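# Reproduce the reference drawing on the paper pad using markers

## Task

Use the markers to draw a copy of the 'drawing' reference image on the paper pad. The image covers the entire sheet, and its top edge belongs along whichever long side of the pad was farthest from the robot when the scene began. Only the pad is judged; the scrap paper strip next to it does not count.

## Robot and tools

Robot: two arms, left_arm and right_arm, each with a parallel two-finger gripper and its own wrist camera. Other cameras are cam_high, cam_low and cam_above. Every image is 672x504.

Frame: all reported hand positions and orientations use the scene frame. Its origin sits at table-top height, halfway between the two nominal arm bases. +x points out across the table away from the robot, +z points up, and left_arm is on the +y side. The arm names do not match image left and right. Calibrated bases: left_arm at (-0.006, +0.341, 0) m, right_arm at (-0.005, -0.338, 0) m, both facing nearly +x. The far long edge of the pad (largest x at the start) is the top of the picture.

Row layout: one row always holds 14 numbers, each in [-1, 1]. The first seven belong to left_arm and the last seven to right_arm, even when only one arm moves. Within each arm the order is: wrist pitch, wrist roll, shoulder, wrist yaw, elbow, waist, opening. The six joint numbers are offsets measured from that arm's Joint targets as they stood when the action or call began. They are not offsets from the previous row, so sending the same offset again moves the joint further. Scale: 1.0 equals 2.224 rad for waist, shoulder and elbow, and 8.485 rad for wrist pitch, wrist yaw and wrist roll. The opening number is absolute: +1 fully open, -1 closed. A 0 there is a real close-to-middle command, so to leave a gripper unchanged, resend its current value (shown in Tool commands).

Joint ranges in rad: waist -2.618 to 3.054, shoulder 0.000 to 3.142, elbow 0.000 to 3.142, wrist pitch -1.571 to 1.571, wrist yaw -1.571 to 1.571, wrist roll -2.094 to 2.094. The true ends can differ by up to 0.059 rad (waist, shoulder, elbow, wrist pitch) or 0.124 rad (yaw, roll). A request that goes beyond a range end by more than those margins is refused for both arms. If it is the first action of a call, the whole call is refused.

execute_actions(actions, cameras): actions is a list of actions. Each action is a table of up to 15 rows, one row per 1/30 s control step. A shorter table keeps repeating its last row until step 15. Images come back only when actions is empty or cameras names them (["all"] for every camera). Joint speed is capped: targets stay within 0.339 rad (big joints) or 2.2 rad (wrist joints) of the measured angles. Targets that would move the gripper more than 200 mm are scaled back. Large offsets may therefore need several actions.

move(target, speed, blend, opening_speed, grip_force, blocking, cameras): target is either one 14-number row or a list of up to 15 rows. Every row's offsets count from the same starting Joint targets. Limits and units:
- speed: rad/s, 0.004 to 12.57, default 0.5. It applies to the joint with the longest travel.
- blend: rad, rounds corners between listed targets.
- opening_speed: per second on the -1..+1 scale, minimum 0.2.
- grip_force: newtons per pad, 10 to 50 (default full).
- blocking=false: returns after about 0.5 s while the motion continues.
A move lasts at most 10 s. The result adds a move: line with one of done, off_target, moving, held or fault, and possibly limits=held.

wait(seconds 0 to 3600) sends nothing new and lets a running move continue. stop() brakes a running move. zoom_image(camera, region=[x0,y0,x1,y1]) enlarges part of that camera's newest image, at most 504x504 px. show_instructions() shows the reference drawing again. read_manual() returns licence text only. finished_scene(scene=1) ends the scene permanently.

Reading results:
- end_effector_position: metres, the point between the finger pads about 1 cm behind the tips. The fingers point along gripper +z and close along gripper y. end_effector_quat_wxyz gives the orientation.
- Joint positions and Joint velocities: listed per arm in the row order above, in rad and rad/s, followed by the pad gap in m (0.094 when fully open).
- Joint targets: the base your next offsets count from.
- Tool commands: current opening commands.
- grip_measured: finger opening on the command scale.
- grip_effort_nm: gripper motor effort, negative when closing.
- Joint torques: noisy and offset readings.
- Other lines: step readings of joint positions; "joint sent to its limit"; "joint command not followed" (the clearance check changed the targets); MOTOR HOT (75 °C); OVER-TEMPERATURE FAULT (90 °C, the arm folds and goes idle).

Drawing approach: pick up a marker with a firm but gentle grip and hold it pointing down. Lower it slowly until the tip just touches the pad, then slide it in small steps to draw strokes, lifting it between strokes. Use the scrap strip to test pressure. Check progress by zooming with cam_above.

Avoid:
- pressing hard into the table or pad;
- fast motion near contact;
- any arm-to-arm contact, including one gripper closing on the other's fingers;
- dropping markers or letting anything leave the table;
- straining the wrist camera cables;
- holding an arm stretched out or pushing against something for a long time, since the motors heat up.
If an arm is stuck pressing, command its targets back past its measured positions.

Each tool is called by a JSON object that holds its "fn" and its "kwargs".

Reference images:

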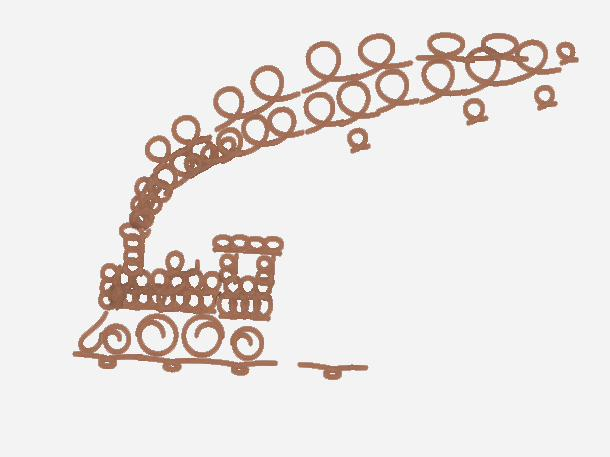

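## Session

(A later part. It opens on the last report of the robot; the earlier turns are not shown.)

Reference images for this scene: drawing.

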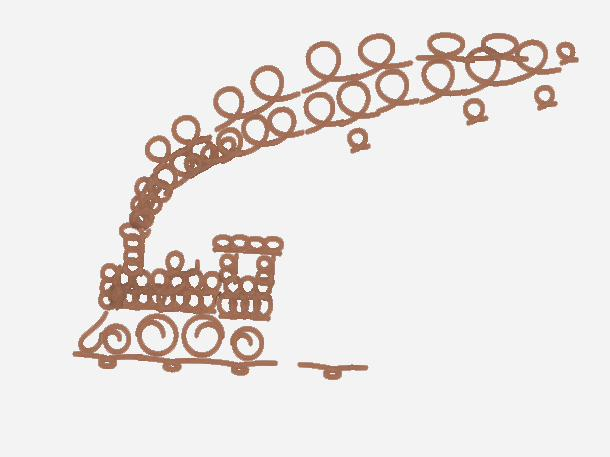

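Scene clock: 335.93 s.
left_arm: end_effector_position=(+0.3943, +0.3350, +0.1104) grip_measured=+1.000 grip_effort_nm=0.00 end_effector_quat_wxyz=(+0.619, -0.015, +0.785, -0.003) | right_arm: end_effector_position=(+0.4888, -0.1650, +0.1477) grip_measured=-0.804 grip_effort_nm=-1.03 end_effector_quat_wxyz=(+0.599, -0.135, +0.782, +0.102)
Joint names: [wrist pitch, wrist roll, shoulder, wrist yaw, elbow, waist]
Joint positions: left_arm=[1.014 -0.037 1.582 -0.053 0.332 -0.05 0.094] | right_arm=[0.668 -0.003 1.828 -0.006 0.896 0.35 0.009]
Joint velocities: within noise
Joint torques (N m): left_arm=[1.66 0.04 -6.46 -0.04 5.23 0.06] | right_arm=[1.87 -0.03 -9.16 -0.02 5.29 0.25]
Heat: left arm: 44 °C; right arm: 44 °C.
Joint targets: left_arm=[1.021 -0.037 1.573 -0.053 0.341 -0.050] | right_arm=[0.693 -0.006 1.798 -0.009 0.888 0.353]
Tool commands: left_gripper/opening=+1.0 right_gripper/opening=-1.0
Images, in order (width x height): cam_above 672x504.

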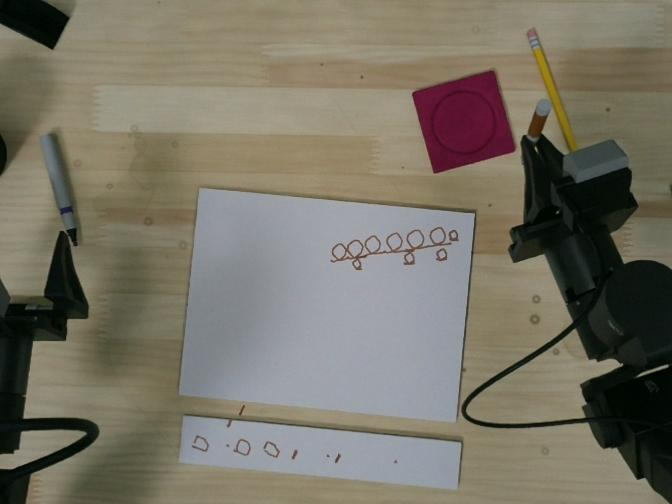

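{"fn": "move", "kwargs": {"target": [[0,0,0,0,0,0,1,-0.0040,0,0.133982,0,0.098209,0.162353,-1],[0,0,0,0,0,0,1,-0.0040,0,0.143982,0,0.108209,0.172353,-1],[0,0,0,0,0,0,1,-0.0040,0,0.123082,0,0.089569,0.166523,-1],[0,0,0,0,0,0,1,-0.0158,0,0.123082,0,0.089569,0.166523,-1]], "speed": [0.5,0.1,0.15,0.12]}}

{"fn": "move", "kwargs": {"target": [[0,0,0,0,0,0,1,0,0,-0.003288,0,-0.004488,-0.007348,-1],[0,0,0,0,0,0,1,0,0,-0.007039,0,-0.009568,-0.013174,-1],[0,0,0,0,0,0,1,0,0,0.013861,0,0.009072,-0.017236,-1],[0,0,0,0,0,0,1,0,0,0.016973,0,0.013298,-0.020726,-1],[0,0,0,0,0,0,1,0,0,0.022327,0,0.020599,-0.022690,-1],[0,0,0,0,0,0,1,0,0,0.028462,0,0.029012,-0.013283,-1],[0,0,0,0,0,0,1,0,0,0.033729,0,0.036275,-0.011254,-1],[0,0,0,0,0,0,1,0,0,0.036752,0,0.040460,-0.007829,-1],[0,0,0,0,0,0,1,0,0,0.015852,0,0.021820,-0.003901,-1],[0,0,0,0,0,0,1,0,0,0.012829,0,0.017635,-0.000476,-1],[0,0,0,0,0,0,1,0,0,0.007562,0,0.010372,0.001553,-1],[0,0,0,0,0,0,1,0,0,0.001427,0,0.001959,-0.007720,-1],[0,0,0,0,0,0,1,0,0,-0.005539,0,-0.007559,-0.010610,-1],[0,0,0,0,0,0,1,0,0,-0.011566,0,-0.016006,-0.015434,-1],[0,0,0,0,0,0,1,0,0,-0.021625,0,-0.029977,-0.026640,-1]], "speed": [0.05,0.045,0.09,0.045,0.045,0.045,0.045,0.045,0.09,0.045,0.045,0.045,0.05,0.06,0.06], "blend": [0.003,0.003,0.003,0.003,0.003,0.003,0.003,0.003,0.003,0.003,0.003,0.003,0.003,0.003,0]}}

{"fn": "move", "kwargs": {"target": [[0,0,0,0,0,0,1,0,0,-0.004205,0,-0.005366,-0.005388,-1],[0,0,0,0,0,0,1,0,0,0.016395,0,0.013274,-0.009684,-1],[0,0,0,0,0,0,1,0,0,0.019589,0,0.017553,-0.013375,-1],[0,0,0,0,0,0,1,0,0,0.025086,0,0.024944,-0.015448,-1],[0,0,0,0,0,0,1,0,0,0.031380,0,0.033449,-0.005934,-1],[0,0,0,0,0,0,1,0,0,0.036781,0,0.040780,-0.003787,-1],[0,0,0,0,0,0,1,0,0,0.039881,0,0.045003,-0.000170,-1],[0,0,0,0,0,0,1,0,0,0.019281,0,0.026363,0.003978,-1],[0,0,0,0,0,0,1,0,0,0.016181,0,0.022140,0.007595,-1],[0,0,0,0,0,0,1,0,0,0.010780,0,0.014809,0.009742,-1],[0,0,0,0,0,0,1,0,0,0.004486,0,0.006304,0.000376,-1],[0,0,0,0,0,0,1,0,0,-0.002692,0,-0.003675,-0.002990,-1],[0,0,0,0,0,0,1,0,0,-0.007123,0,-0.009926,-0.009493,-1],[0,0,0,0,0,0,1,0,0,-0.011772,0,-0.016382,-0.015330,-1],[0,0,0,0,0,0,1,0.0118,0,-0.011772,0,-0.016382,-0.015330,-1]], "speed": [0.045,0.09,0.045,0.045,0.045,0.045,0.045,0.09,0.045,0.045,0.045,0.05,0.06,0.06,0.3], "blend": [0.003,0.003,0.003,0.003,0.003,0.003,0.003,0.003,0.003,0.003,0.003,0.003,0.003,0,0]}}

{"fn": "move", "kwargs": {"target": [0,0,0,0,0,0,1,0.004,0,-0.08,0,-0.03,-0.13,-1], "speed": 0.6, "cameras": ["cam_above"]}}

{"fn": "zoom_image", "kwargs": {"camera": "cam_above", "region": [300, 180, 480, 300]}}

Scene clock: 346.80 s.
left_arm: end_effector_position=(+0.3943, +0.3350, +0.1104) grip_measured=+1.000 grip_effort_nm=0.00 end_effector_quat_wxyz=(+0.619, -0.015, +0.785, -0.003) | right_arm: end_effector_position=(+0.4179, +0.0315, +0.0604) grip_measured=-0.804 grip_effort_nm=-1.03 end_effector_quat_wxyz=(+0.498, -0.299, +0.792, +0.189)
Joint positions: left_arm=[1.014 -0.037 1.582 -0.053 0.332 -0.05 0.094] | right_arm=[0.567 -0.003 2.11 -0.009 1.096 0.73 0.009]
Joint torques (N m): left_arm=[1.66 0.05 -6.43 -0.04 5.34 -0.12] | right_arm=[1.49 -0.03 -11.48 0.01 4.85 -0.61]
Heat: left arm: 44 °C; right arm: 45 °C.
Joint targets: left_arm=[1.021 -0.037 1.573 -0.053 0.341 -0.050] | right_arm=[0.558 -0.006 2.071 -0.009 1.088 0.723]
move: off_target (right_arm); right_arm: the shoulder is farthest, 0.038 rad from its target

Scene clock: 352.67 s.
left_arm: end_effector_position=(+0.3943, +0.3350, +0.1104) grip_measured=+1.000 grip_effort_nm=0.00 end_effector_quat_wxyz=(+0.619, -0.015, +0.785, -0.003) | right_arm: end_effector_position=(+0.4263, -0.0044, +0.0597) grip_measured=-0.804 grip_effort_nm=-1.03 end_effector_quat_wxyz=(+0.496, -0.277, +0.805, +0.171)
Joint positions: left_arm=[1.014 -0.037 1.582 -0.053 0.332 -0.05 0.094] | right_arm=[0.563 -0.003 2.06 -0.009 1.03 0.67 0.009]
Joint torques (N m): left_arm=[1.65 0.05 -6.52 -0.04 5.33 0.01] | right_arm=[1.54 -0.03 -11 0.01 4.66 -0.54]
Heat: left arm: 44 °C; right arm: 44 °C.
Joint targets: left_arm=[1.021 -0.037 1.573 -0.053 0.341 -0.050] | right_arm=[0.558 -0.006 2.023 -0.009 1.021 0.664]
move: off_target (right_arm); right_arm: the shoulder is farthest, 0.037 rad from its target

Scene clock: 358.87 s.
left_arm: end_effector_position=(+0.3943, +0.3350, +0.1104) grip_measured=+1.000 grip_effort_nm=0.00 end_effector_quat_wxyz=(+0.619, -0.015, +0.785, -0.003) | right_arm: end_effector_position=(+0.4357, -0.0205, +0.0740) grip_measured=-0.804 grip_effort_nm=-1.03 end_effector_quat_wxyz=(+0.521, -0.259, +0.795, +0.170)
Joint positions: left_arm=[1.014 -0.037 1.582 -0.053 0.332 -0.05 0.094] | right_arm=[0.629 -0.003 2.033 -0.009 0.994 0.636 0.009]
Joint torques (N m): left_arm=[1.66 0.05 -6.45 -0.02 5.37 -0.06] | right_arm=[1.88 -0.03 -10.73 0.01 4.63 -0.54]
Heat: left arm: 44 °C; right arm: 44 °C.
Joint targets: left_arm=[1.021 -0.037 1.573 -0.053 0.341 -0.050] | right_arm=[0.659 -0.006 1.997 -0.009 0.984 0.630]
move: off_target (right_arm); right_arm: the shoulder is farthest, 0.036 rad from its target

Scene clock: 359.97 s.
left_arm: end_effector_position=(+0.3943, +0.3350, +0.1104) grip_measured=+1.000 grip_effort_nm=0.00 end_effector_quat_wxyz=(+0.619, -0.015, +0.785, -0.003) | right_arm: end_effector_position=(+0.4979, -0.1693, +0.1504) grip_measured=-0.804 grip_effort_nm=-1.03 end_effector_quat_wxyz=(+0.604, -0.129, +0.780, +0.099)
Joint positions: left_arm=[1.014 -0.037 1.582 -0.053 0.332 -0.05 0.094] | right_arm=[0.67 -0.003 1.848 -0.006 0.925 0.337 0.009]
Joint torques (N m): left_arm=[1.66 0.05 -6.63 -0.02 5.41 -0.18] | right_arm=[1.87 -0.03 -9.22 -0.03 5.35 0.32]
Heat: left arm: 44 °C; right arm: 45 °C.
Joint targets: left_arm=[1.021 -0.037 1.573 -0.053 0.341 -0.050] | right_arm=[0.692 -0.006 1.819 -0.009 0.918 0.341]
move: done

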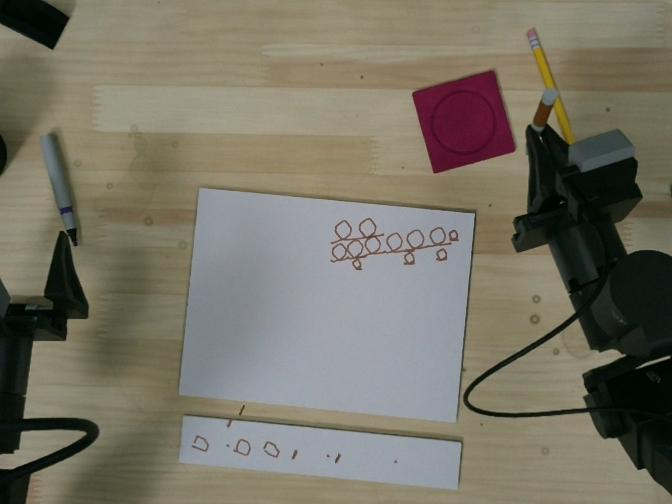

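Scaled by 2.800 from the camera's image (finer frame: 960x720).

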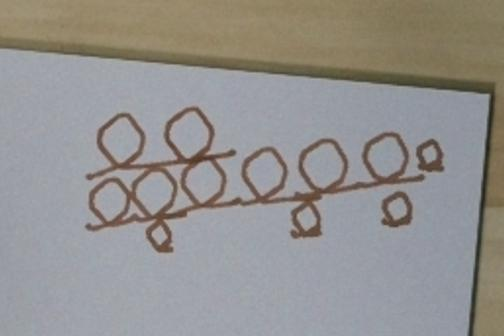

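{"fn": "move", "kwargs": {"target": [[0,0,0,0,0,0,1,-0.0040,0,0.089419,0,0.038001,0.12209,-1],[0,0,0,0,0,0,1,-0.0040,0,0.099419,0,0.048001,0.13209,-1],[0,0,0,0,0,0,1,-0.0040,0,0.079569,0,0.029361,0.12625,-1],[0,0,0,0,0,0,1,-0.0158,0,0.079569,0,0.029361,0.12625,-1]], "speed": [0.5,0.1,0.15,0.12]}}

{"fn": "move", "kwargs": {"target": [[0,0,0,0,0,0,1,0,0,-0.008161,0,-0.011129,-0.006696,-1],[0,0,0,0,0,0,1,0,0,-0.014146,0,-0.018869,-0.015081,-1],[0,0,0,0,0,0,1,0,0,0.005583,0,-0.00019,-0.018511,-1],[0,0,0,0,0,0,1,0,0,0.008196,0,0.003244,-0.020506,-1],[0,0,0,0,0,0,1,0,0,0.012562,0,0.008993,-0.010875,-1],[0,0,0,0,0,0,1,0,0,0.017521,0,0.015545,-0.008893,-1],[0,0,0,0,0,0,1,0,0,0.021784,0,0.021194,-0.005559,-1],[0,0,0,0,0,0,1,0,0,0.024266,0,0.024489,-0.001749,-1],[0,0,0,0,0,0,1,0,0,0.004606,0,0.005903,0.001581,-1],[0,0,0,0,0,0,1,0,0,0.002079,0,0.002547,0.003565,-1],[0,0,0,0,0,0,1,0,0,-0.002287,0,-0.003237,-0.005968,-1],[0,0,0,0,0,0,1,0,0,-0.012662,0,-0.017177,-0.011032,-1],[0,0,0,0,0,0,1,0,0,-0.020981,0,-0.028433,-0.018385,-1],[0,0,0,0,0,0,1,0,0,-0.029153,0,-0.039399,-0.025937,-1]], "speed": [0.05,0.045,0.09,0.045,0.045,0.045,0.045,0.045,0.09,0.045,0.045,0.05,0.06,0.06], "blend": [0.003,0.003,0.003,0.003,0.003,0.003,0.003,0.003,0.003,0.003,0.003,0.003,0.003,0]}}

{"fn": "move", "kwargs": {"target": [[0,0,0,0,0,0,1,0,0,-0.005672,0,-0.007187,-0.008385,-1],[0,0,0,0,0,0,1,0,0,0.01337,0,0.011506,-0.012015,-1],[0,0,0,0,0,0,1,0,0,0.016002,0,0.014898,-0.014157,-1],[0,0,0,0,0,0,1,0,0,0.020324,0,0.020476,-0.004395,-1],[0,0,0,0,0,0,1,0,0,0.025269,0,0.026872,-0.002269,-1],[0,0,0,0,0,0,1,0,0,0.02939,0,0.032217,0.001215,-1],[0,0,0,0,0,0,1,0,0,0.031766,0,0.035303,0.005147,-1],[0,0,0,0,0,0,1,0,0,0.012807,0,0.016716,0.008672,-1],[0,0,0,0,0,0,1,0,0,0.010262,0,0.013411,0.010814,-1],[0,0,0,0,0,0,1,0,0,0.005941,0,0.007808,0.001156,-1],[0,0,0,0,0,0,1,0,0,-0.004431,0,-0.005948,-0.004477,-1],[0,0,0,0,0,0,1,0,0,-0.013411,0,-0.017776,-0.012985,-1],[0,0,0,0,0,0,1,0.0118,0,-0.013411,0,-0.017776,-0.012985,-1]], "speed": [0.045,0.09,0.045,0.045,0.045,0.045,0.045,0.09,0.045,0.045,0.05,0.06,0.3], "blend": [0.003,0.003,0.003,0.003,0.003,0.003,0.003,0.003,0.003,0.003,0.003,0,0]}}

{"fn": "move", "kwargs": {"target": [0,0,0,0,0,0,1,0.004,0,-0.06,0,-0.02,-0.09,-1], "speed": 0.6, "cameras": ["cam_above"]}}

{"fn": "zoom_image", "kwargs": {"camera": "cam_above", "region": [300, 180, 480, 300]}}

Scene clock: 374.07 s.
left_arm: end_effector_position=(+0.3943, +0.3350, +0.1104) grip_measured=+1.000 grip_effort_nm=0.00 end_effector_quat_wxyz=(+0.619, -0.015, +0.785, -0.003) | right_arm: end_effector_position=(+0.4322, -0.0281, +0.0592) grip_measured=-0.804 grip_effort_nm=-1.03 end_effector_quat_wxyz=(+0.496, -0.261, +0.813, +0.160)
Joint positions: left_arm=[1.014 -0.037 1.582 -0.053 0.332 -0.05 0.094] | right_arm=[0.567 -0.003 2.033 -0.009 0.991 0.629 0.009]
Joint torques (N m): left_arm=[1.69 0.03 -6.43 -0.02 5.27 -0.02] | right_arm=[1.5 -0.03 -10.74 0.01 4.68 -0.61]
Heat: left arm: 44 °C; right arm: 45 °C.
Joint targets: left_arm=[1.021 -0.037 1.573 -0.053 0.341 -0.050] | right_arm=[0.559 -0.006 1.996 -0.009 0.983 0.622]
move: off_target (right_arm); right_arm: the shoulder is farthest, 0.037 rad from its target

Scene clock: 379.80 s.
left_arm: end_effector_position=(+0.3943, +0.3350, +0.1104) grip_measured=+1.000 grip_effort_nm=0.00 end_effector_quat_wxyz=(+0.619, -0.015, +0.785, -0.003) | right_arm: end_effector_position=(+0.4305, -0.0659, +0.0583) grip_measured=-0.804 grip_effort_nm=-1.03 end_effector_quat_wxyz=(+0.491, -0.239, +0.826, +0.143)
Joint positions: left_arm=[1.014 -0.037 1.582 -0.053 0.332 -0.05 0.094] | right_arm=[0.563 -0.003 1.965 -0.009 0.905 0.57 0.009]
Joint torques (N m): left_arm=[1.65 0.03 -6.39 -0.03 5.24 0.02] | right_arm=[1.52 -0.03 -10.02 0 4.49 -0.55]
Heat: left arm: 44 °C; right arm: 45 °C.
Joint targets: left_arm=[1.021 -0.037 1.573 -0.053 0.341 -0.050] | right_arm=[0.558 -0.006 1.931 -0.009 0.896 0.564]
move: done

Scene clock: 385.60 s.
left_arm: end_effector_position=(+0.3943, +0.3350, +0.1104) grip_measured=+1.000 grip_effort_nm=0.00 end_effector_quat_wxyz=(+0.619, -0.015, +0.785, -0.003) | right_arm: end_effector_position=(+0.4359, -0.0800, +0.0725) grip_measured=-0.804 grip_effort_nm=-1.03 end_effector_quat_wxyz=(+0.517, -0.223, +0.815, +0.142)
Joint positions: left_arm=[1.014 -0.037 1.582 -0.053 0.332 -0.05 0.094] | right_arm=[0.629 -0.003 1.934 -0.009 0.865 0.541 0.009]
Joint torques (N m): left_arm=[1.64 0.05 -6.53 -0.05 5.31 0.06] | right_arm=[1.86 -0.03 -9.7 0.01 4.49 -0.54]
Heat: left arm: 44 °C; right arm: 45 °C.
Joint targets: left_arm=[1.021 -0.037 1.573 -0.053 0.341 -0.050] | right_arm=[0.659 -0.006 1.901 -0.009 0.856 0.535]
move: done

Scene clock: 386.60 s.
left_arm: end_effector_position=(+0.3943, +0.3350, +0.1104) grip_measured=+1.000 grip_effort_nm=0.00 end_effector_quat_wxyz=(+0.619, -0.015, +0.785, -0.003) | right_arm: end_effector_position=(+0.4746, -0.1820, +0.1320) grip_measured=-0.804 grip_effort_nm=-1.03 end_effector_quat_wxyz=(+0.585, -0.128, +0.796, +0.092)
Joint positions: left_arm=[1.014 -0.037 1.582 -0.053 0.332 -0.05 0.094] | right_arm=[0.67 -0.003 1.793 -0.003 0.818 0.329 0.009]
Joint torques (N m): left_arm=[1.72 0.05 -6.46 -0.05 5.3 -0.14] | right_arm=[1.84 -0.03 -8.38 -0.06 5.09 0.49]
Heat: left arm: 44 °C; right arm: 45 °C.
Joint targets: left_arm=[1.021 -0.037 1.573 -0.053 0.341 -0.050] | right_arm=[0.692 -0.006 1.768 -0.009 0.811 0.335]
move: done

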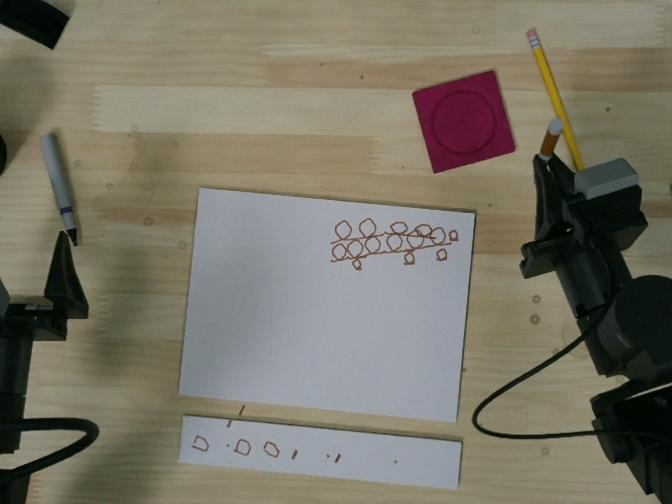

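Scaled by 2.800 from the camera's image (finer frame: 960x720).

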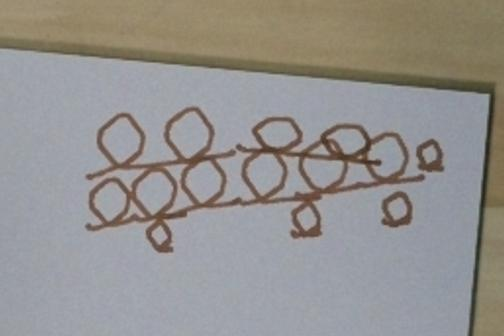

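{"fn": "move", "kwargs": {"target": [[0,0,0,0,0,0,1,-0.0040,0,0.172815,0,0.16803,0.205837,-1],[0,0,0,0,0,0,1,-0.0040,0,0.182815,0,0.17803,0.215837,-1],[0,0,0,0,0,0,1,-0.0040,0,0.161715,0,0.15939,0.209997,-1],[0,0,0,0,0,0,1,-0.0158,0,0.161715,0,0.15939,0.209997,-1]], "speed": [0.5,0.1,0.15,0.12]}}

{"fn": "move", "kwargs": {"target": [[0,0,0,0,0,0,1,0,0,-0.001144,0,-0.001592,-0.0045,-1],[0,0,0,0,0,0,1,0,0,-0.004888,0,-0.00676,-0.009915,-1],[0,0,0,0,0,0,1,0,0,0.016212,0,0.01188,-0.013167,-1],[0,0,0,0,0,0,1,0,0,0.01882,0,0.015488,-0.015967,-1],[0,0,0,0,0,0,1,0,0,0.023314,0,0.021729,-0.017549,-1],[0,0,0,0,0,0,1,0,0,0.028471,0,0.028934,-0.008293,-1],[0,0,0,0,0,0,1,0,0,0.032906,0,0.035163,-0.006667,-1],[0,0,0,0,0,0,1,0,0,0.035455,0,0.038757,-0.00391,-1],[0,0,0,0,0,0,1,0,0,0.014355,0,0.020117,-0.000744,-1],[0,0,0,0,0,0,1,0,0,0.011806,0,0.016523,0.002013,-1],[0,0,0,0,0,0,1,0,0,0.007371,0,0.010294,0.003639,-1],[0,0,0,0,0,0,1,0,0,0.002214,0,0.003089,-0.005533,-1],[0,0,0,0,0,0,1,0,0,-0.003384,0,-0.004705,-0.007525,-1],[0,0,0,0,0,0,1,0,0,-0.008344,0,-0.011717,-0.013776,-1],[0,0,0,0,0,0,1,0,0,-0.012382,0,-0.017295,-0.020421,-1]], "speed": [0.05,0.045,0.09,0.045,0.045,0.045,0.045,0.045,0.09,0.045,0.045,0.045,0.05,0.06,0.06], "blend": [0.003,0.003,0.003,0.003,0.003,0.003,0.003,0.003,0.003,0.003,0.003,0.003,0.003,0.003,0]}}

{"fn": "move", "kwargs": {"target": [[0,0,0,0,0,0,1,0,0,-0.004257,0,-0.005703,-0.005435,-1],[0,0,0,0,0,0,1,0,0,0.016843,0,0.012937,-0.009183,-1],[0,0,0,0,0,0,1,0,0,0.019789,0,0.016981,-0.012406,-1],[0,0,0,0,0,0,1,0,0,0.024861,0,0.023975,-0.014222,-1],[0,0,0,0,0,0,1,0,0,0.030676,0,0.032041,-0.004902,-1],[0,0,0,0,0,0,1,0,0,0.035671,0,0.039011,-0.003029,-1],[0,0,0,0,0,0,1,0,0,0.038539,0,0.043031,0.000138,-1],[0,0,0,0,0,0,1,0,0,0.017439,0,0.024391,0.003772,-1],[0,0,0,0,0,0,1,0,0,0.014571,0,0.020371,0.006939,-1],[0,0,0,0,0,0,1,0,0,0.009576,0,0.013401,0.008812,-1],[0,0,0,0,0,0,1,0,0,0.003761,0,0.005335,-0.000396,-1],[0,0,0,0,0,0,1,0,0,-0.002483,0,-0.003428,-0.002836,-1],[0,0,0,0,0,0,1,0,0,-0.00723,0,-0.010092,-0.007977,-1],[0,0,0,0,0,0,1,0,0,-0.012883,0,-0.01783,-0.013172,-1],[0,0,0,0,0,0,1,0.0118,0,-0.012883,0,-0.01783,-0.013172,-1]], "speed": [0.045,0.09,0.045,0.045,0.045,0.045,0.045,0.09,0.045,0.045,0.045,0.05,0.06,0.06,0.3], "blend": [0.003,0.003,0.003,0.003,0.003,0.003,0.003,0.003,0.003,0.003,0.003,0.003,0.003,0,0]}}

{"fn": "move", "kwargs": {"target": [0,0,0,0,0,0,1,0.004,0,-0.09,0,-0.04,-0.15,-1], "speed": 0.6, "cameras": ["cam_above"]}}

{"fn": "zoom_image", "kwargs": {"camera": "cam_above", "region": [260, 180, 440, 300]}}

Scene clock: 394.13 s.
left_arm: end_effector_position=(+0.3943, +0.3350, +0.1104) grip_measured=+1.000 grip_effort_nm=0.00 end_effector_quat_wxyz=(+0.619, -0.015, +0.785, -0.003) | right_arm: end_effector_position=(+0.4005, +0.0772, +0.0611) grip_measured=-0.804 grip_effort_nm=-1.03 end_effector_quat_wxyz=(+0.499, -0.328, +0.773, +0.212)
Joint positions: left_arm=[1.014 -0.037 1.582 -0.053 0.332 -0.05 0.094] | right_arm=[0.569 -0.004 2.168 -0.01 1.174 0.809 0.009]
Joint torques (N m): left_arm=[1.64 0.03 -6.31 -0.05 5.41 -0.03] | right_arm=[1.5 -0.03 -12.01 0.02 4.96 -0.62]
Heat: left arm: 44 °C; right arm: 45 °C.
Joint targets: left_arm=[1.021 -0.037 1.573 -0.053 0.341 -0.050] | right_arm=[0.558 -0.006 2.128 -0.009 1.166 0.802]
move: off_target (right_arm); right_arm: the shoulder is farthest, 0.040 rad from its target

Scene clock: 399.20 s.
left_arm: end_effector_position=(+0.3943, +0.3350, +0.1104) grip_measured=+1.000 grip_effort_nm=0.00 end_effector_quat_wxyz=(+0.619, -0.015, +0.785, -0.003) | right_arm: end_effector_position=(+0.4126, +0.0518, +0.0607) grip_measured=-0.804 grip_effort_nm=-1.03 end_effector_quat_wxyz=(+0.498, -0.312, +0.784, +0.199)
Joint positions: left_arm=[1.014 -0.037 1.582 -0.053 0.332 -0.05 0.094] | right_arm=[0.564 -0.004 2.139 -0.01 1.137 0.763 0.009]
Joint torques (N m): left_arm=[1.68 0.03 -6.46 -0.01 5.33 -0.01] | right_arm=[1.55 -0.03 -11.75 0.01 4.75 -0.54]
Heat: left arm: 44 °C; right arm: 45 °C.
Joint targets: left_arm=[1.021 -0.037 1.573 -0.053 0.341 -0.050] | right_arm=[0.558 -0.006 2.100 -0.009 1.128 0.757]
move: off_target (right_arm); right_arm: the shoulder is farthest, 0.038 rad from its target

Scene clock: 405.33 s.
left_arm: end_effector_position=(+0.3943, +0.3350, +0.1104) grip_measured=+1.000 grip_effort_nm=0.00 end_effector_quat_wxyz=(+0.619, -0.015, +0.785, -0.003) | right_arm: end_effector_position=(+0.4216, +0.0375, +0.0753) grip_measured=-0.804 grip_effort_nm=-1.03 end_effector_quat_wxyz=(+0.523, -0.295, +0.775, +0.199)
Joint positions: left_arm=[1.014 -0.037 1.582 -0.053 0.332 -0.05 0.094] | right_arm=[0.628 -0.004 2.11 -0.01 1.098 0.734 0.009]
Joint torques (N m): left_arm=[1.64 0.06 -6.6 -0.04 5.22 0.02] | right_arm=[1.86 -0.03 -11.51 0.01 4.74 -0.53]
Heat: left arm: 44 °C; right arm: 45 °C.
Joint targets: left_arm=[1.021 -0.037 1.573 -0.053 0.341 -0.050] | right_arm=[0.658 -0.006 2.071 -0.009 1.088 0.727]
move: off_target (right_arm); right_arm: the shoulder is farthest, 0.039 rad from its target

Scene clock: 406.53 s.
left_arm: end_effector_position=(+0.3943, +0.3350, +0.1104) grip_measured=+1.000 grip_effort_nm=0.00 end_effector_quat_wxyz=(+0.619, -0.015, +0.785, -0.003) | right_arm: end_effector_position=(+0.5065, -0.1363, +0.1576) grip_measured=-0.804 grip_effort_nm=-1.03 end_effector_quat_wxyz=(+0.611, -0.148, +0.769, +0.116)
Joint positions: left_arm=[1.014 -0.037 1.582 -0.053 0.332 -0.05 0.094] | right_arm=[0.669 -0.004 1.903 -0.006 1.006 0.389 0.009]
Joint torques (N m): left_arm=[1.67 0.02 -6.42 0 5.24 0.06] | right_arm=[1.9 -0.03 -9.87 -0.02 5.45 0.39]
Heat: left arm: 44 °C; right arm: 45 °C.
Joint targets: left_arm=[1.021 -0.037 1.573 -0.053 0.341 -0.050] | right_arm=[0.692 -0.006 1.871 -0.009 0.999 0.394]
move: done

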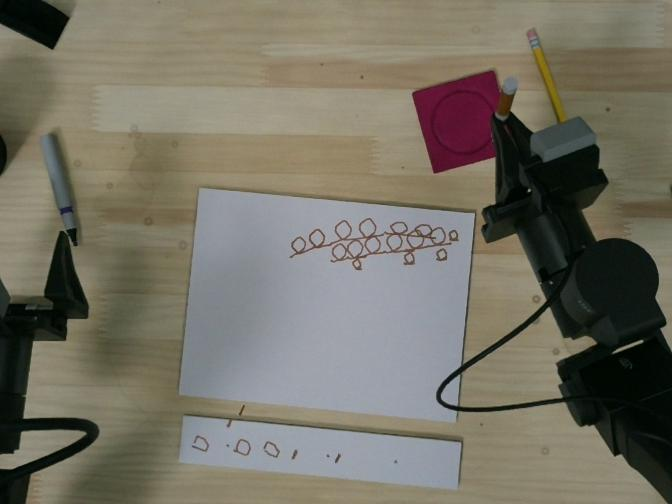

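Scaled by 2.800 from the camera's image (finer frame: 960x720).

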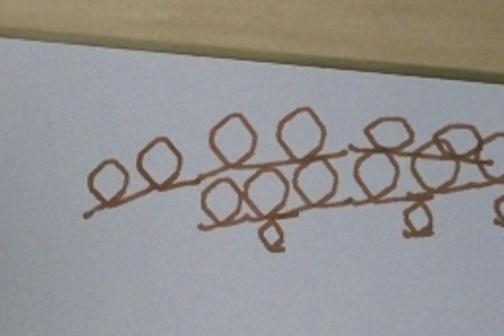

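{"fn": "move", "kwargs": {"target": [[0,0,0,0,0,0,1,-0.0040,0,0.126918,0,0.084536,0.209368,-1],[0,0,0,0,0,0,1,-0.0040,0,0.136918,0,0.094536,0.219368,-1],[0,0,0,0,0,0,1,-0.0040,0,0.115818,0,0.075896,0.213528,-1],[0,0,0,0,0,0,1,-0.0158,0,0.115818,0,0.075896,0.213528,-1]], "speed": [0.5,0.1,0.15,0.12]}}

{"fn": "move", "kwargs": {"target": [[0,0,0,0,0,0,1,0,0,-0.004237,0,-0.005893,-0.00665,-1],[0,0,0,0,0,0,1,0,0,-0.008645,0,-0.012074,-0.01306,-1],[0,0,0,0,0,0,1,0,0,-0.016584,0,-0.023238,-0.022783,-1],[0,0,0,0,0,0,1,0,0,-0.020829,0,-0.028921,-0.027546,-1],[0,0,0,0,0,0,1,0,0,0.000171,0,-0.010281,-0.030428,-1],[0,0,0,0,0,0,1,0,0,0.002413,0,-0.007207,-0.03291,-1],[0,0,0,0,0,0,1,0,0,0.006281,0,-0.00189,-0.034317,-1],[0,0,0,0,0,0,1,0,0,0.010723,0,0.004241,-0.024987,-1],[0,0,0,0,0,0,1,0,0,0.014544,0,0.009537,-0.023546,-1],[0,0,0,0,0,0,1,0,0,0.016743,0,0.012593,-0.021098,-1],[0,0,0,0,0,0,1,0,0,-0.004257,0,-0.006047,-0.018284,-1],[0,0,0,0,0,0,1,0,0,-0.006456,0,-0.009103,-0.015836,-1],[0,0,0,0,0,0,1,0,0,-0.010277,0,-0.014399,-0.014395,-1],[0,0,0,0,0,0,1,0,0,-0.014719,0,-0.02053,-0.023657,-1]], "speed": [0.06,0.06,0.06,0.045,0.09,0.045,0.045,0.045,0.045,0.045,0.09,0.045,0.045,0.045], "blend": [0.003,0.003,0.003,0.003,0.003,0.003,0.003,0.003,0.003,0.003,0.003,0.003,0.003,0]}}

{"fn": "move", "kwargs": {"target": [[0,0,0,0,0,0,1,0,0,-0.002842,0,-0.003919,-0.003584,-1],[0,0,0,0,0,0,1,0,0,0.018158,0,0.014721,-0.005824,-1],[0,0,0,0,0,0,1,0,0,0.020621,0,0.018119,-0.007406,-1],[0,0,0,0,0,0,1,0,0,0.024111,0,0.022933,0.00189,-1],[0,0,0,0,0,0,1,0,0,0.026574,0,0.026331,0.003472,-1],[0,0,0,0,0,0,1,0,0,0.005574,0,0.007691,0.005712,-1],[0,0,0,0,0,0,1,0,0,0.003111,0,0.004293,0.007294,-1],[0,0,0,0,0,0,1,0,0,-0.000379,0,-0.000521,-0.002002,-1],[0,0,0,0,0,0,1,0,0,-0.004814,0,-0.006761,-0.001717,-1],[0,0,0,0,0,0,1,0,0,-0.010342,0,-0.014339,-0.009474,-1]], "speed": [0.025,0.08,0.025,0.04,0.025,0.08,0.025,0.04,0.04,0.05], "blend": [0.002,0.002,0.002,0.002,0.002,0.002,0.002,0.002,0.002,0]}}

{"fn": "move", "kwargs": {"target": [[0,0,0,0,0,0,1,0,0,-0.003399,0,-0.004629,-0.005323,-1],[0,0,0,0,0,0,1,0,0,0.017501,0,0.014011,-0.008349,-1],[0,0,0,0,0,0,1,0,0,0.019827,0,0.017181,-0.010956,-1],[0,0,0,0,0,0,1,0,0,0.023838,0,0.022666,-0.012431,-1],[0,0,0,0,0,0,1,0,0,0.028441,0,0.028987,-0.003057,-1],[0,0,0,0,0,0,1,0,0,0.032402,0,0.034447,-0.001545,-1],[0,0,0,0,0,0,1,0,0,0.034679,0,0.037597,0.001024,-1],[0,0,0,0,0,0,1,0,0,0.013779,0,0.018957,0.003976,-1],[0,0,0,0,0,0,1,0,0,0.011502,0,0.015807,0.006545,-1],[0,0,0,0,0,0,1,0,0,0.007541,0,0.010347,0.008057,-1],[0,0,0,0,0,0,1,0,0,0.002938,0,0.004026,-0.001241,-1],[0,0,0,0,0,0,1,0,0,-0.002241,0,-0.003058,-0.003129,-1],[0,0,0,0,0,0,1,0,0,-0.009876,0,-0.013642,-0.009777,-1]], "speed": [0.045,0.09,0.045,0.045,0.045,0.045,0.045,0.09,0.045,0.045,0.045,0.05,0.06], "blend": [0.003,0.003,0.003,0.003,0.003,0.003,0.003,0.003,0.003,0.003,0.003,0.003,0]}}

{"fn": "move", "kwargs": {"target": [[0,0,0,0,0,0,1,0,0,-0.003737,0,-0.00501,-0.005115,-1],[0,0,0,0,0,0,1,0,0,0.017063,0,0.01363,-0.008303,-1],[0,0,0,0,0,0,1,0,0,0.019472,0,0.01689,-0.011046,-1],[0,0,0,0,0,0,1,0,0,0.023622,0,0.022523,-0.012597,-1],[0,0,0,0,0,0,1,0,0,0.028385,0,0.029015,-0.003172,-1],[0,0,0,0,0,0,1,0,0,0.032481,0,0.034619,-0.00158,-1],[0,0,0,0,0,0,1,0,0,0.034836,0,0.03785,0.001123,-1],[0,0,0,0,0,0,1,0,0,0.014036,0,0.01921,0.004227,-1],[0,0,0,0,0,0,1,0,0,0.011681,0,0.015979,0.00693,-1],[0,0,0,0,0,0,1,0,0,0.007585,0,0.010375,0.008522,-1],[0,0,0,0,0,0,1,0,0,0.002822,0,0.003883,-0.000821,-1],[0,0,0,0,0,0,1,0,0,-0.002491,0,-0.003466,-0.002893,-1],[0,0,0,0,0,0,1,0,0,-0.008333,0,-0.011636,-0.010547,-1],[0,0,0,0,0,0,1,0.0118,0,-0.008333,0,-0.011636,-0.010547,-1]], "speed": [0.045,0.09,0.045,0.045,0.045,0.045,0.045,0.09,0.045,0.045,0.045,0.05,0.06,0.3], "blend": [0.003,0.003,0.003,0.003,0.003,0.003,0.003,0.003,0.003,0.003,0.003,0.003,0,0]}}

{"fn": "move", "kwargs": {"target": [0,0,0,0,0,0,1,0.004,0,-0.09,0,-0.04,-0.15,-1], "speed": 0.6, "cameras": ["cam_above"]}}

{"fn": "zoom_image", "kwargs": {"camera": "cam_above", "region": [240, 190, 420, 310]}}

Scene clock: 416.77 s.
left_arm: end_effector_position=(+0.3943, +0.3350, +0.1104) grip_measured=+1.000 grip_effort_nm=0.00 end_effector_quat_wxyz=(+0.619, -0.015, +0.785, -0.003) | right_arm: end_effector_position=(+0.3721, +0.1036, +0.0612) grip_measured=-0.804 grip_effort_nm=-1.03 end_effector_quat_wxyz=(+0.492, -0.354, +0.762, +0.229)
Joint positions: left_arm=[1.014 -0.037 1.582 -0.053 0.332 -0.05 0.094] | right_arm=[0.569 -0.004 2.169 -0.01 1.175 0.876 0.009]
Joint torques (N m): left_arm=[1.69 0.02 -6.46 -0.03 5.24 0.03] | right_arm=[1.5 -0.03 -12 0.02 4.97 -0.64]
Heat: left arm: 44 °C; right arm: 46 °C.
Joint targets: left_arm=[1.021 -0.037 1.573 -0.053 0.341 -0.050] | right_arm=[0.559 -0.006 2.129 -0.009 1.168 0.869]
move: off_target (right_arm); right_arm: the shoulder is farthest, 0.040 rad from its target

Scene clock: 421.43 s.
left_arm: end_effector_position=(+0.3943, +0.3350, +0.1104) grip_measured=+1.000 grip_effort_nm=0.00 end_effector_quat_wxyz=(+0.619, -0.015, +0.785, -0.003) | right_arm: end_effector_position=(+0.3878, +0.0749, +0.0606) grip_measured=-0.804 grip_effort_nm=-1.03 end_effector_quat_wxyz=(+0.492, -0.335, +0.775, +0.213)
Joint positions: left_arm=[1.014 -0.037 1.582 -0.053 0.332 -0.05 0.094] | right_arm=[0.564 -0.004 2.135 -0.01 1.132 0.822 0.009]
Joint torques (N m): left_arm=[1.68 0.03 -6.56 -0.02 5.31 0.01] | right_arm=[1.55 -0.03 -11.73 0.02 4.72 -0.54]
Heat: left arm: 44 °C; right arm: 45 °C.
Joint targets: left_arm=[1.021 -0.037 1.573 -0.053 0.341 -0.050] | right_arm=[0.559 -0.006 2.096 -0.009 1.122 0.816]
move: off_target (right_arm); right_arm: the shoulder is farthest, 0.039 rad from its target

Scene clock: 425.93 s.
left_arm: end_effector_position=(+0.3943, +0.3350, +0.1104) grip_measured=+1.000 grip_effort_nm=0.00 end_effector_quat_wxyz=(+0.619, -0.015, +0.785, -0.003) | right_arm: end_effector_position=(+0.3909, +0.0611, +0.0603) grip_measured=-0.804 grip_effort_nm=-1.03 end_effector_quat_wxyz=(+0.490, -0.328, +0.781, +0.207)
Joint positions: left_arm=[1.014 -0.037 1.582 -0.053 0.332 -0.05 0.094] | right_arm=[0.563 -0.004 2.111 -0.01 1.1 0.801 0.009]
Joint torques (N m): left_arm=[1.63 0.06 -6.56 -0.01 5.3 -0.13] | right_arm=[1.55 -0.03 -11.48 0.02 4.71 -0.51]
Heat: left arm: 44 °C; right arm: 45 °C.
Joint targets: left_arm=[1.021 -0.037 1.573 -0.053 0.341 -0.050] | right_arm=[0.558 -0.006 2.073 -0.009 1.090 0.795]
move: off_target (right_arm); right_arm: the shoulder is farthest, 0.038 rad from its target

Scene clock: 430.47 s.
left_arm: end_effector_position=(+0.3943, +0.3350, +0.1104) grip_measured=+1.000 grip_effort_nm=0.00 end_effector_quat_wxyz=(+0.619, -0.015, +0.785, -0.003) | right_arm: end_effector_position=(+0.3941, +0.0473, +0.0601) grip_measured=-0.804 grip_effort_nm=-1.03 end_effector_quat_wxyz=(+0.489, -0.320, +0.786, +0.200)
Joint positions: left_arm=[1.014 -0.037 1.582 -0.053 0.332 -0.05 0.094] | right_arm=[0.563 -0.004 2.089 -0.01 1.069 0.779 0.009]
Joint torques (N m): left_arm=[1.71 0.03 -6.46 -0.04 5.27 -0.05] | right_arm=[1.55 -0.03 -11.28 0.02 4.7 -0.54]
Heat: left arm: 44 °C; right arm: 45 °C.
Joint targets: left_arm=[1.021 -0.037 1.573 -0.053 0.341 -0.050] | right_arm=[0.559 -0.006 2.051 -0.009 1.060 0.773]
move: off_target (right_arm); right_arm: the shoulder is farthest, 0.038 rad from its target

Scene clock: 435.93 s.
left_arm: end_effector_position=(+0.3943, +0.3350, +0.1104) grip_measured=+1.000 grip_effort_nm=0.00 end_effector_quat_wxyz=(+0.619, -0.015, +0.785, -0.003) | right_arm: end_effector_position=(+0.4035, +0.0381, +0.0747) grip_measured=-0.804 grip_effort_nm=-1.03 end_effector_quat_wxyz=(+0.515, -0.305, +0.775, +0.203)
Joint positions: left_arm=[1.014 -0.037 1.582 -0.053 0.332 -0.05 0.094] | right_arm=[0.628 -0.004 2.07 -0.01 1.043 0.756 0.009]
Joint torques (N m): left_arm=[1.69 0.02 -6.48 -0.07 5.33 -0.09] | right_arm=[1.9 -0.03 -11.11 0.02 4.7 -0.54]
Heat: left arm: 44 °C; right arm: 45 °C.
Joint targets: left_arm=[1.021 -0.037 1.573 -0.053 0.341 -0.050] | right_arm=[0.658 -0.006 2.033 -0.009 1.034 0.750]
move: off_target (right_arm); right_arm: the shoulder is farthest, 0.037 rad from its target

Scene clock: 437.10 s.
left_arm: end_effector_position=(+0.3943, +0.3350, +0.1104) grip_measured=+1.000 grip_effort_nm=0.00 end_effector_quat_wxyz=(+0.619, -0.015, +0.785, -0.003) | right_arm: end_effector_position=(+0.4896, -0.1293, +0.1545) grip_measured=-0.804 grip_effort_nm=-1.03 end_effector_quat_wxyz=(+0.604, -0.158, +0.771, +0.122)
Joint positions: left_arm=[1.014 -0.037 1.582 -0.053 0.332 -0.05 0.094] | right_arm=[0.669 -0.004 1.863 -0.006 0.952 0.412 0.009]
Joint torques (N m): left_arm=[1.67 0.04 -6.46 -0.04 5.29 -0.09] | right_arm=[1.87 -0.03 -9.61 -0.02 5.37 0.29]
Heat: left arm: 44 °C; right arm: 45 °C.
Joint targets: left_arm=[1.021 -0.037 1.573 -0.053 0.341 -0.050] | right_arm=[0.692 -0.006 1.832 -0.009 0.945 0.416]
move: done

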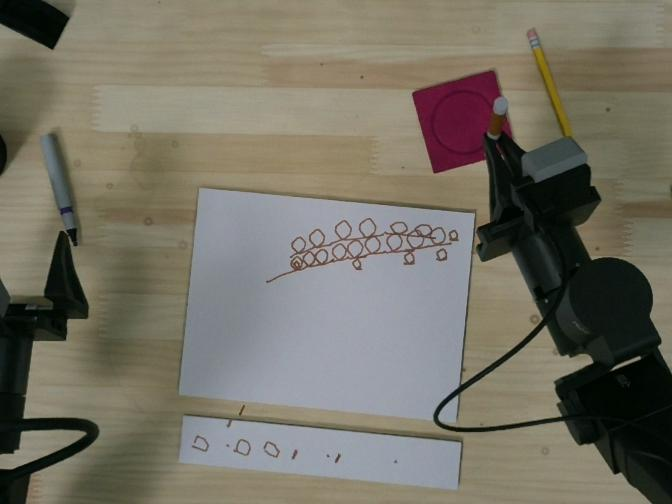

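Scaled by 2.800 from the camera's image (finer frame: 960x720).

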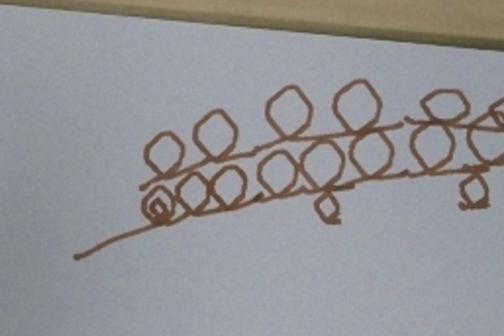

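{"fn": "zoom_image", "kwargs": {"camera": "cam_above", "region": [285, 220, 345, 265]}}

{"fn": "zoom_image", "kwargs": {"camera": "cam_above", "region": [170, 170, 230, 215]}}

{"fn": "zoom_image", "kwargs": {"camera": "cam_above", "region": [440, 195, 500, 240]}}

{"fn": "zoom_image", "kwargs": {"camera": "cam_above", "region": [160, 375, 220, 420]}}

Scaled by 8.400 from the camera's image (finer frame: 960x720).

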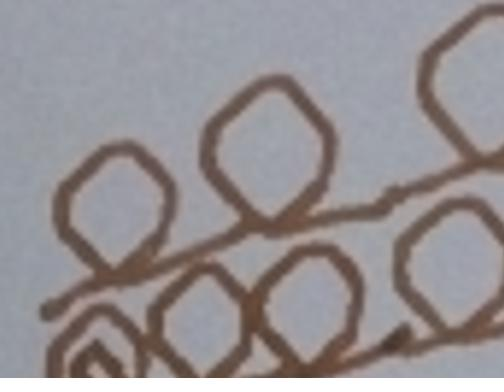

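Scaled by 8.400 from the camera's image (finer frame: 960x720).

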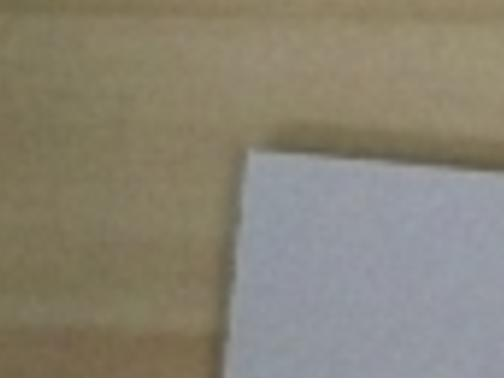

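Scaled by 8.400 from the camera's image (finer frame: 960x720).

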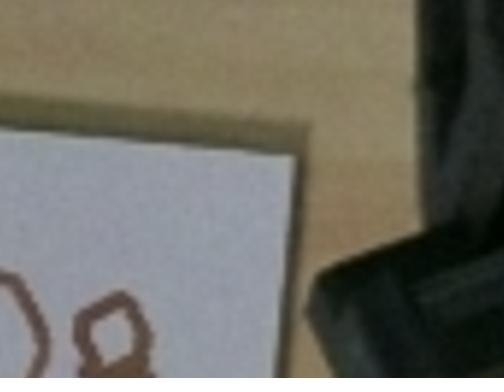

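Scaled by 8.400 from the camera's image (finer frame: 960x720).

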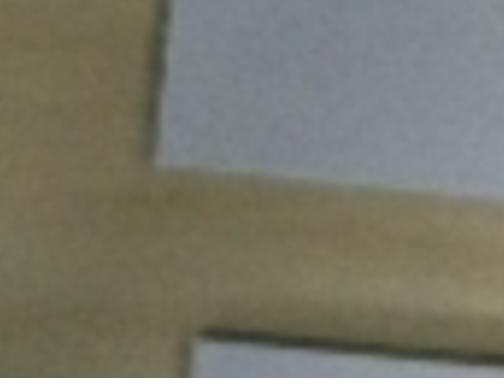

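{"fn": "move", "kwargs": {"target": [[0,0,0,0,0,0,1,-0.0040,0,0.160071,0,0.130773,0.19951,-1],[0,0,0,0,0,0,1,-0.0040,0,0.170071,0,0.140773,0.20951,-1],[0,0,0,0,0,0,1,-0.0040,0,0.148971,0,0.122133,0.20367,-1],[0,0,0,0,0,0,1,-0.0158,0,0.148971,0,0.122133,0.20367,-1]], "speed": [0.5,0.1,0.15,0.12]}}

{"fn": "move", "kwargs": {"target": [[0,0,0,0,0,0,1,0,0,-0.000671,0,-0.000949,-0.004145,-1],[0,0,0,0,0,0,1,0,0,-0.0031,0,-0.004326,-0.008293,-1],[0,0,0,0,0,0,1,0,0,0.018,0,0.014314,-0.011043,-1],[0,0,0,0,0,0,1,0,0,0.020274,0,0.017496,-0.013411,-1],[0,0,0,0,0,0,1,0,0,0.024195,0,0.023004,-0.014754,-1],[0,0,0,0,0,0,1,0,0,0.028701,0,0.029368,-0.005585,-1],[0,0,0,0,0,0,1,0,0,0.032579,0,0.034873,-0.004212,-1],[0,0,0,0,0,0,1,0,0,0.03481,0,0.038053,-0.001874,-1],[0,0,0,0,0,0,1,0,0,0.01371,0,0.019413,0.000814,-1],[0,0,0,0,0,0,1,0,0,0.011479,0,0.016233,0.003152,-1],[0,0,0,0,0,0,1,0,0,0.007601,0,0.010728,0.004525,-1],[0,0,0,0,0,0,1,0,0,0.003095,0,0.004364,-0.004582,-1],[0,0,0,0,0,0,1,0,0,-0.001947,0,-0.002739,-0.006416,-1],[0,0,0,0,0,0,1,0,0,-0.004127,0,-0.005803,-0.010596,-1],[0,0,0,0,0,0,1,0,0,-0.006624,0,-0.009298,-0.015477,-1]], "speed": [0.05,0.045,0.09,0.045,0.045,0.045,0.045,0.045,0.09,0.045,0.045,0.045,0.05,0.06,0.06], "blend": [0.003,0.003,0.003,0.003,0.003,0.003,0.003,0.003,0.003,0.003,0.003,0.003,0.003,0.003,0]}}

{"fn": "move", "kwargs": {"target": [[0,0,0,0,0,0,1,0,0,-0.003619,0,-0.005037,-0.005596,-1],[0,0,0,0,0,0,1,0,0,0.017481,0,0.013603,-0.008586,-1],[0,0,0,0,0,0,1,0,0,0.019926,0,0.017009,-0.011161,-1],[0,0,0,0,0,0,1,0,0,0.02414,0,0.022902,-0.012619,-1],[0,0,0,0,0,0,1,0,0,0.028978,0,0.029705,-0.003415,-1],[0,0,0,0,0,0,1,0,0,0.033139,0,0.035588,-0.00192,-1],[0,0,0,0,0,0,1,0,0,0.035532,0,0.038984,0.000618,-1],[0,0,0,0,0,0,1,0,0,0.014432,0,0.020344,0.003536,-1],[0,0,0,0,0,0,1,0,0,0.012039,0,0.016948,0.006074,-1],[0,0,0,0,0,0,1,0,0,0.007878,0,0.011065,0.007569,-1],[0,0,0,0,0,0,1,0,0,0.00304,0,0.004262,-0.001563,-1],[0,0,0,0,0,0,1,0,0,-0.002711,0,-0.003789,-0.003046,-1],[0,0,0,0,0,0,1,0,0,-0.010368,0,-0.014478,-0.01093,-1],[0,0,0,0,0,0,1,0.0118,0,-0.010368,0,-0.014478,-0.01093,-1]], "speed": [0.045,0.09,0.045,0.045,0.045,0.045,0.045,0.09,0.045,0.045,0.045,0.05,0.06,0.3], "blend": [0.003,0.003,0.003,0.003,0.003,0.003,0.003,0.003,0.003,0.003,0.003,0.003,0,0]}}

{"fn": "move", "kwargs": {"target": [0,0,0,0,0,0,1,0.004,0,-0.09,0,-0.04,-0.15,-1], "speed": 0.6, "cameras": ["cam_above"]}}

{"fn": "zoom_image", "kwargs": {"camera": "cam_above", "region": [250, 220, 340, 290]}}

Scene clock: 445.47 s.
left_arm: end_effector_position=(+0.3943, +0.3350, +0.1104) grip_measured=+1.000 grip_effort_nm=0.00 end_effector_quat_wxyz=(+0.619, -0.015, +0.785, -0.003) | right_arm: end_effector_position=(+0.3795, +0.1121, +0.0614) grip_measured=-0.804 grip_effort_nm=-1.03 end_effector_quat_wxyz=(+0.497, -0.352, +0.758, +0.231)
Joint positions: left_arm=[1.014 -0.037 1.582 -0.053 0.332 -0.05 0.094] | right_arm=[0.57 -0.004 2.204 -0.009 1.224 0.876 0.009]
Joint torques (N m): left_arm=[1.65 0.02 -6.42 -0.06 5.24 0.05] | right_arm=[1.5 -0.02 -12.33 0.02 5.04 -0.61]
Heat: left arm: 44 °C; right arm: 46 °C.
Joint targets: left_arm=[1.021 -0.037 1.573 -0.053 0.341 -0.050] | right_arm=[0.558 -0.006 2.164 -0.009 1.216 0.869]
move: off_target (right_arm); right_arm: the shoulder is farthest, 0.041 rad from its target

Scene clock: 450.10 s.
left_arm: end_effector_position=(+0.3943, +0.3350, +0.1104) grip_measured=+1.000 grip_effort_nm=0.00 end_effector_quat_wxyz=(+0.619, -0.015, +0.785, -0.003) | right_arm: end_effector_position=(+0.3920, +0.0949, +0.0613) grip_measured=-0.804 grip_effort_nm=-1.03 end_effector_quat_wxyz=(+0.498, -0.340, +0.767, +0.221)
Joint positions: left_arm=[1.014 -0.037 1.582 -0.053 0.332 -0.05 0.094] | right_arm=[0.564 -0.004 2.188 -0.009 1.206 0.841 0.009]
Joint torques (N m): left_arm=[1.67 0.07 -6.35 -0.05 5.24 -0.12] | right_arm=[1.56 -0.03 -12.18 0.01 4.79 -0.53]
Heat: left arm: 44 °C; right arm: 45 °C.
Joint targets: left_arm=[1.021 -0.037 1.573 -0.053 0.341 -0.050] | right_arm=[0.558 -0.006 2.149 -0.009 1.196 0.835]
move: off_target (right_arm); right_arm: the shoulder is farthest, 0.039 rad from its target

Scene clock: 455.80 s.
left_arm: end_effector_position=(+0.3943, +0.3350, +0.1104) grip_measured=+1.000 grip_effort_nm=0.00 end_effector_quat_wxyz=(+0.619, -0.015, +0.785, -0.003) | right_arm: end_effector_position=(+0.4015, +0.0842, +0.0760) grip_measured=-0.804 grip_effort_nm=-1.03 end_effector_quat_wxyz=(+0.522, -0.325, +0.757, +0.224)
Joint positions: left_arm=[1.014 -0.037 1.582 -0.053 0.332 -0.05 0.094] | right_arm=[0.628 -0.004 2.165 -0.009 1.173 0.816 0.009]
Joint torques (N m): left_arm=[1.66 0.03 -6.54 -0.05 5.3 -0.16] | right_arm=[1.89 -0.03 -11.99 0.01 4.78 -0.54]
Heat: left arm: 44 °C; right arm: 45 °C.
Joint targets: left_arm=[1.021 -0.037 1.573 -0.053 0.341 -0.050] | right_arm=[0.658 -0.006 2.126 -0.009 1.164 0.810]
move: off_target (right_arm); right_arm: the shoulder is farthest, 0.039 rad from its target

Scene clock: 457.00 s.
left_arm: end_effector_position=(+0.3943, +0.3350, +0.1104) grip_measured=+1.000 grip_effort_nm=0.00 end_effector_quat_wxyz=(+0.619, -0.015, +0.785, -0.003) | right_arm: end_effector_position=(+0.5044, -0.0872, +0.1619) grip_measured=-0.804 grip_effort_nm=-1.03 end_effector_quat_wxyz=(+0.614, -0.178, +0.755, +0.143)
Joint positions: left_arm=[1.014 -0.037 1.582 -0.053 0.332 -0.05 0.094] | right_arm=[0.67 -0.004 1.958 -0.006 1.082 0.471 0.009]
Joint torques (N m): left_arm=[1.67 0.02 -6.48 -0.07 5.3 -0.02] | right_arm=[1.84 -0.03 -10.54 -0.02 5.53 0.46]
Heat: left arm: 44 °C; right arm: 45 °C.
Joint targets: left_arm=[1.021 -0.037 1.573 -0.053 0.341 -0.050] | right_arm=[0.693 -0.006 1.926 -0.009 1.075 0.477]
move: done

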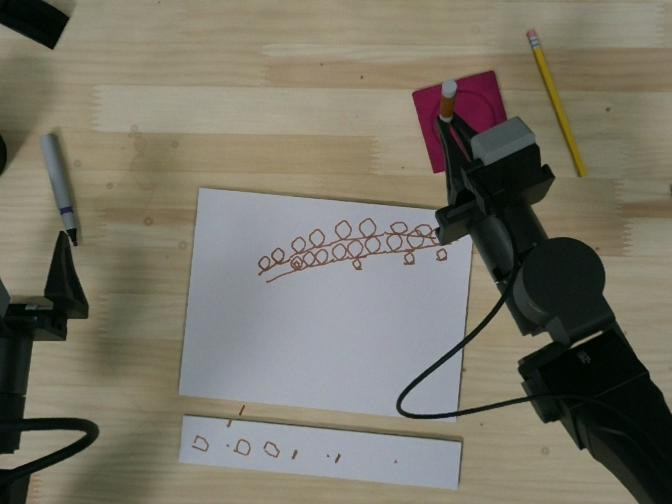

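Scaled by 5.600 from the camera's image (finer frame: 960x720).

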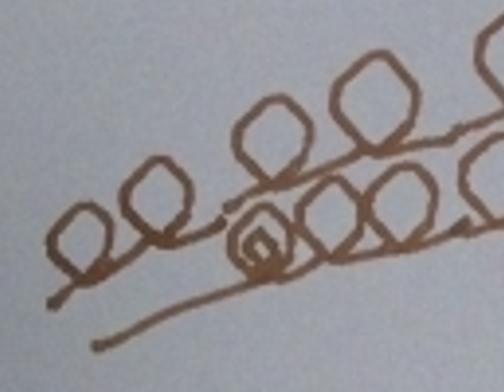

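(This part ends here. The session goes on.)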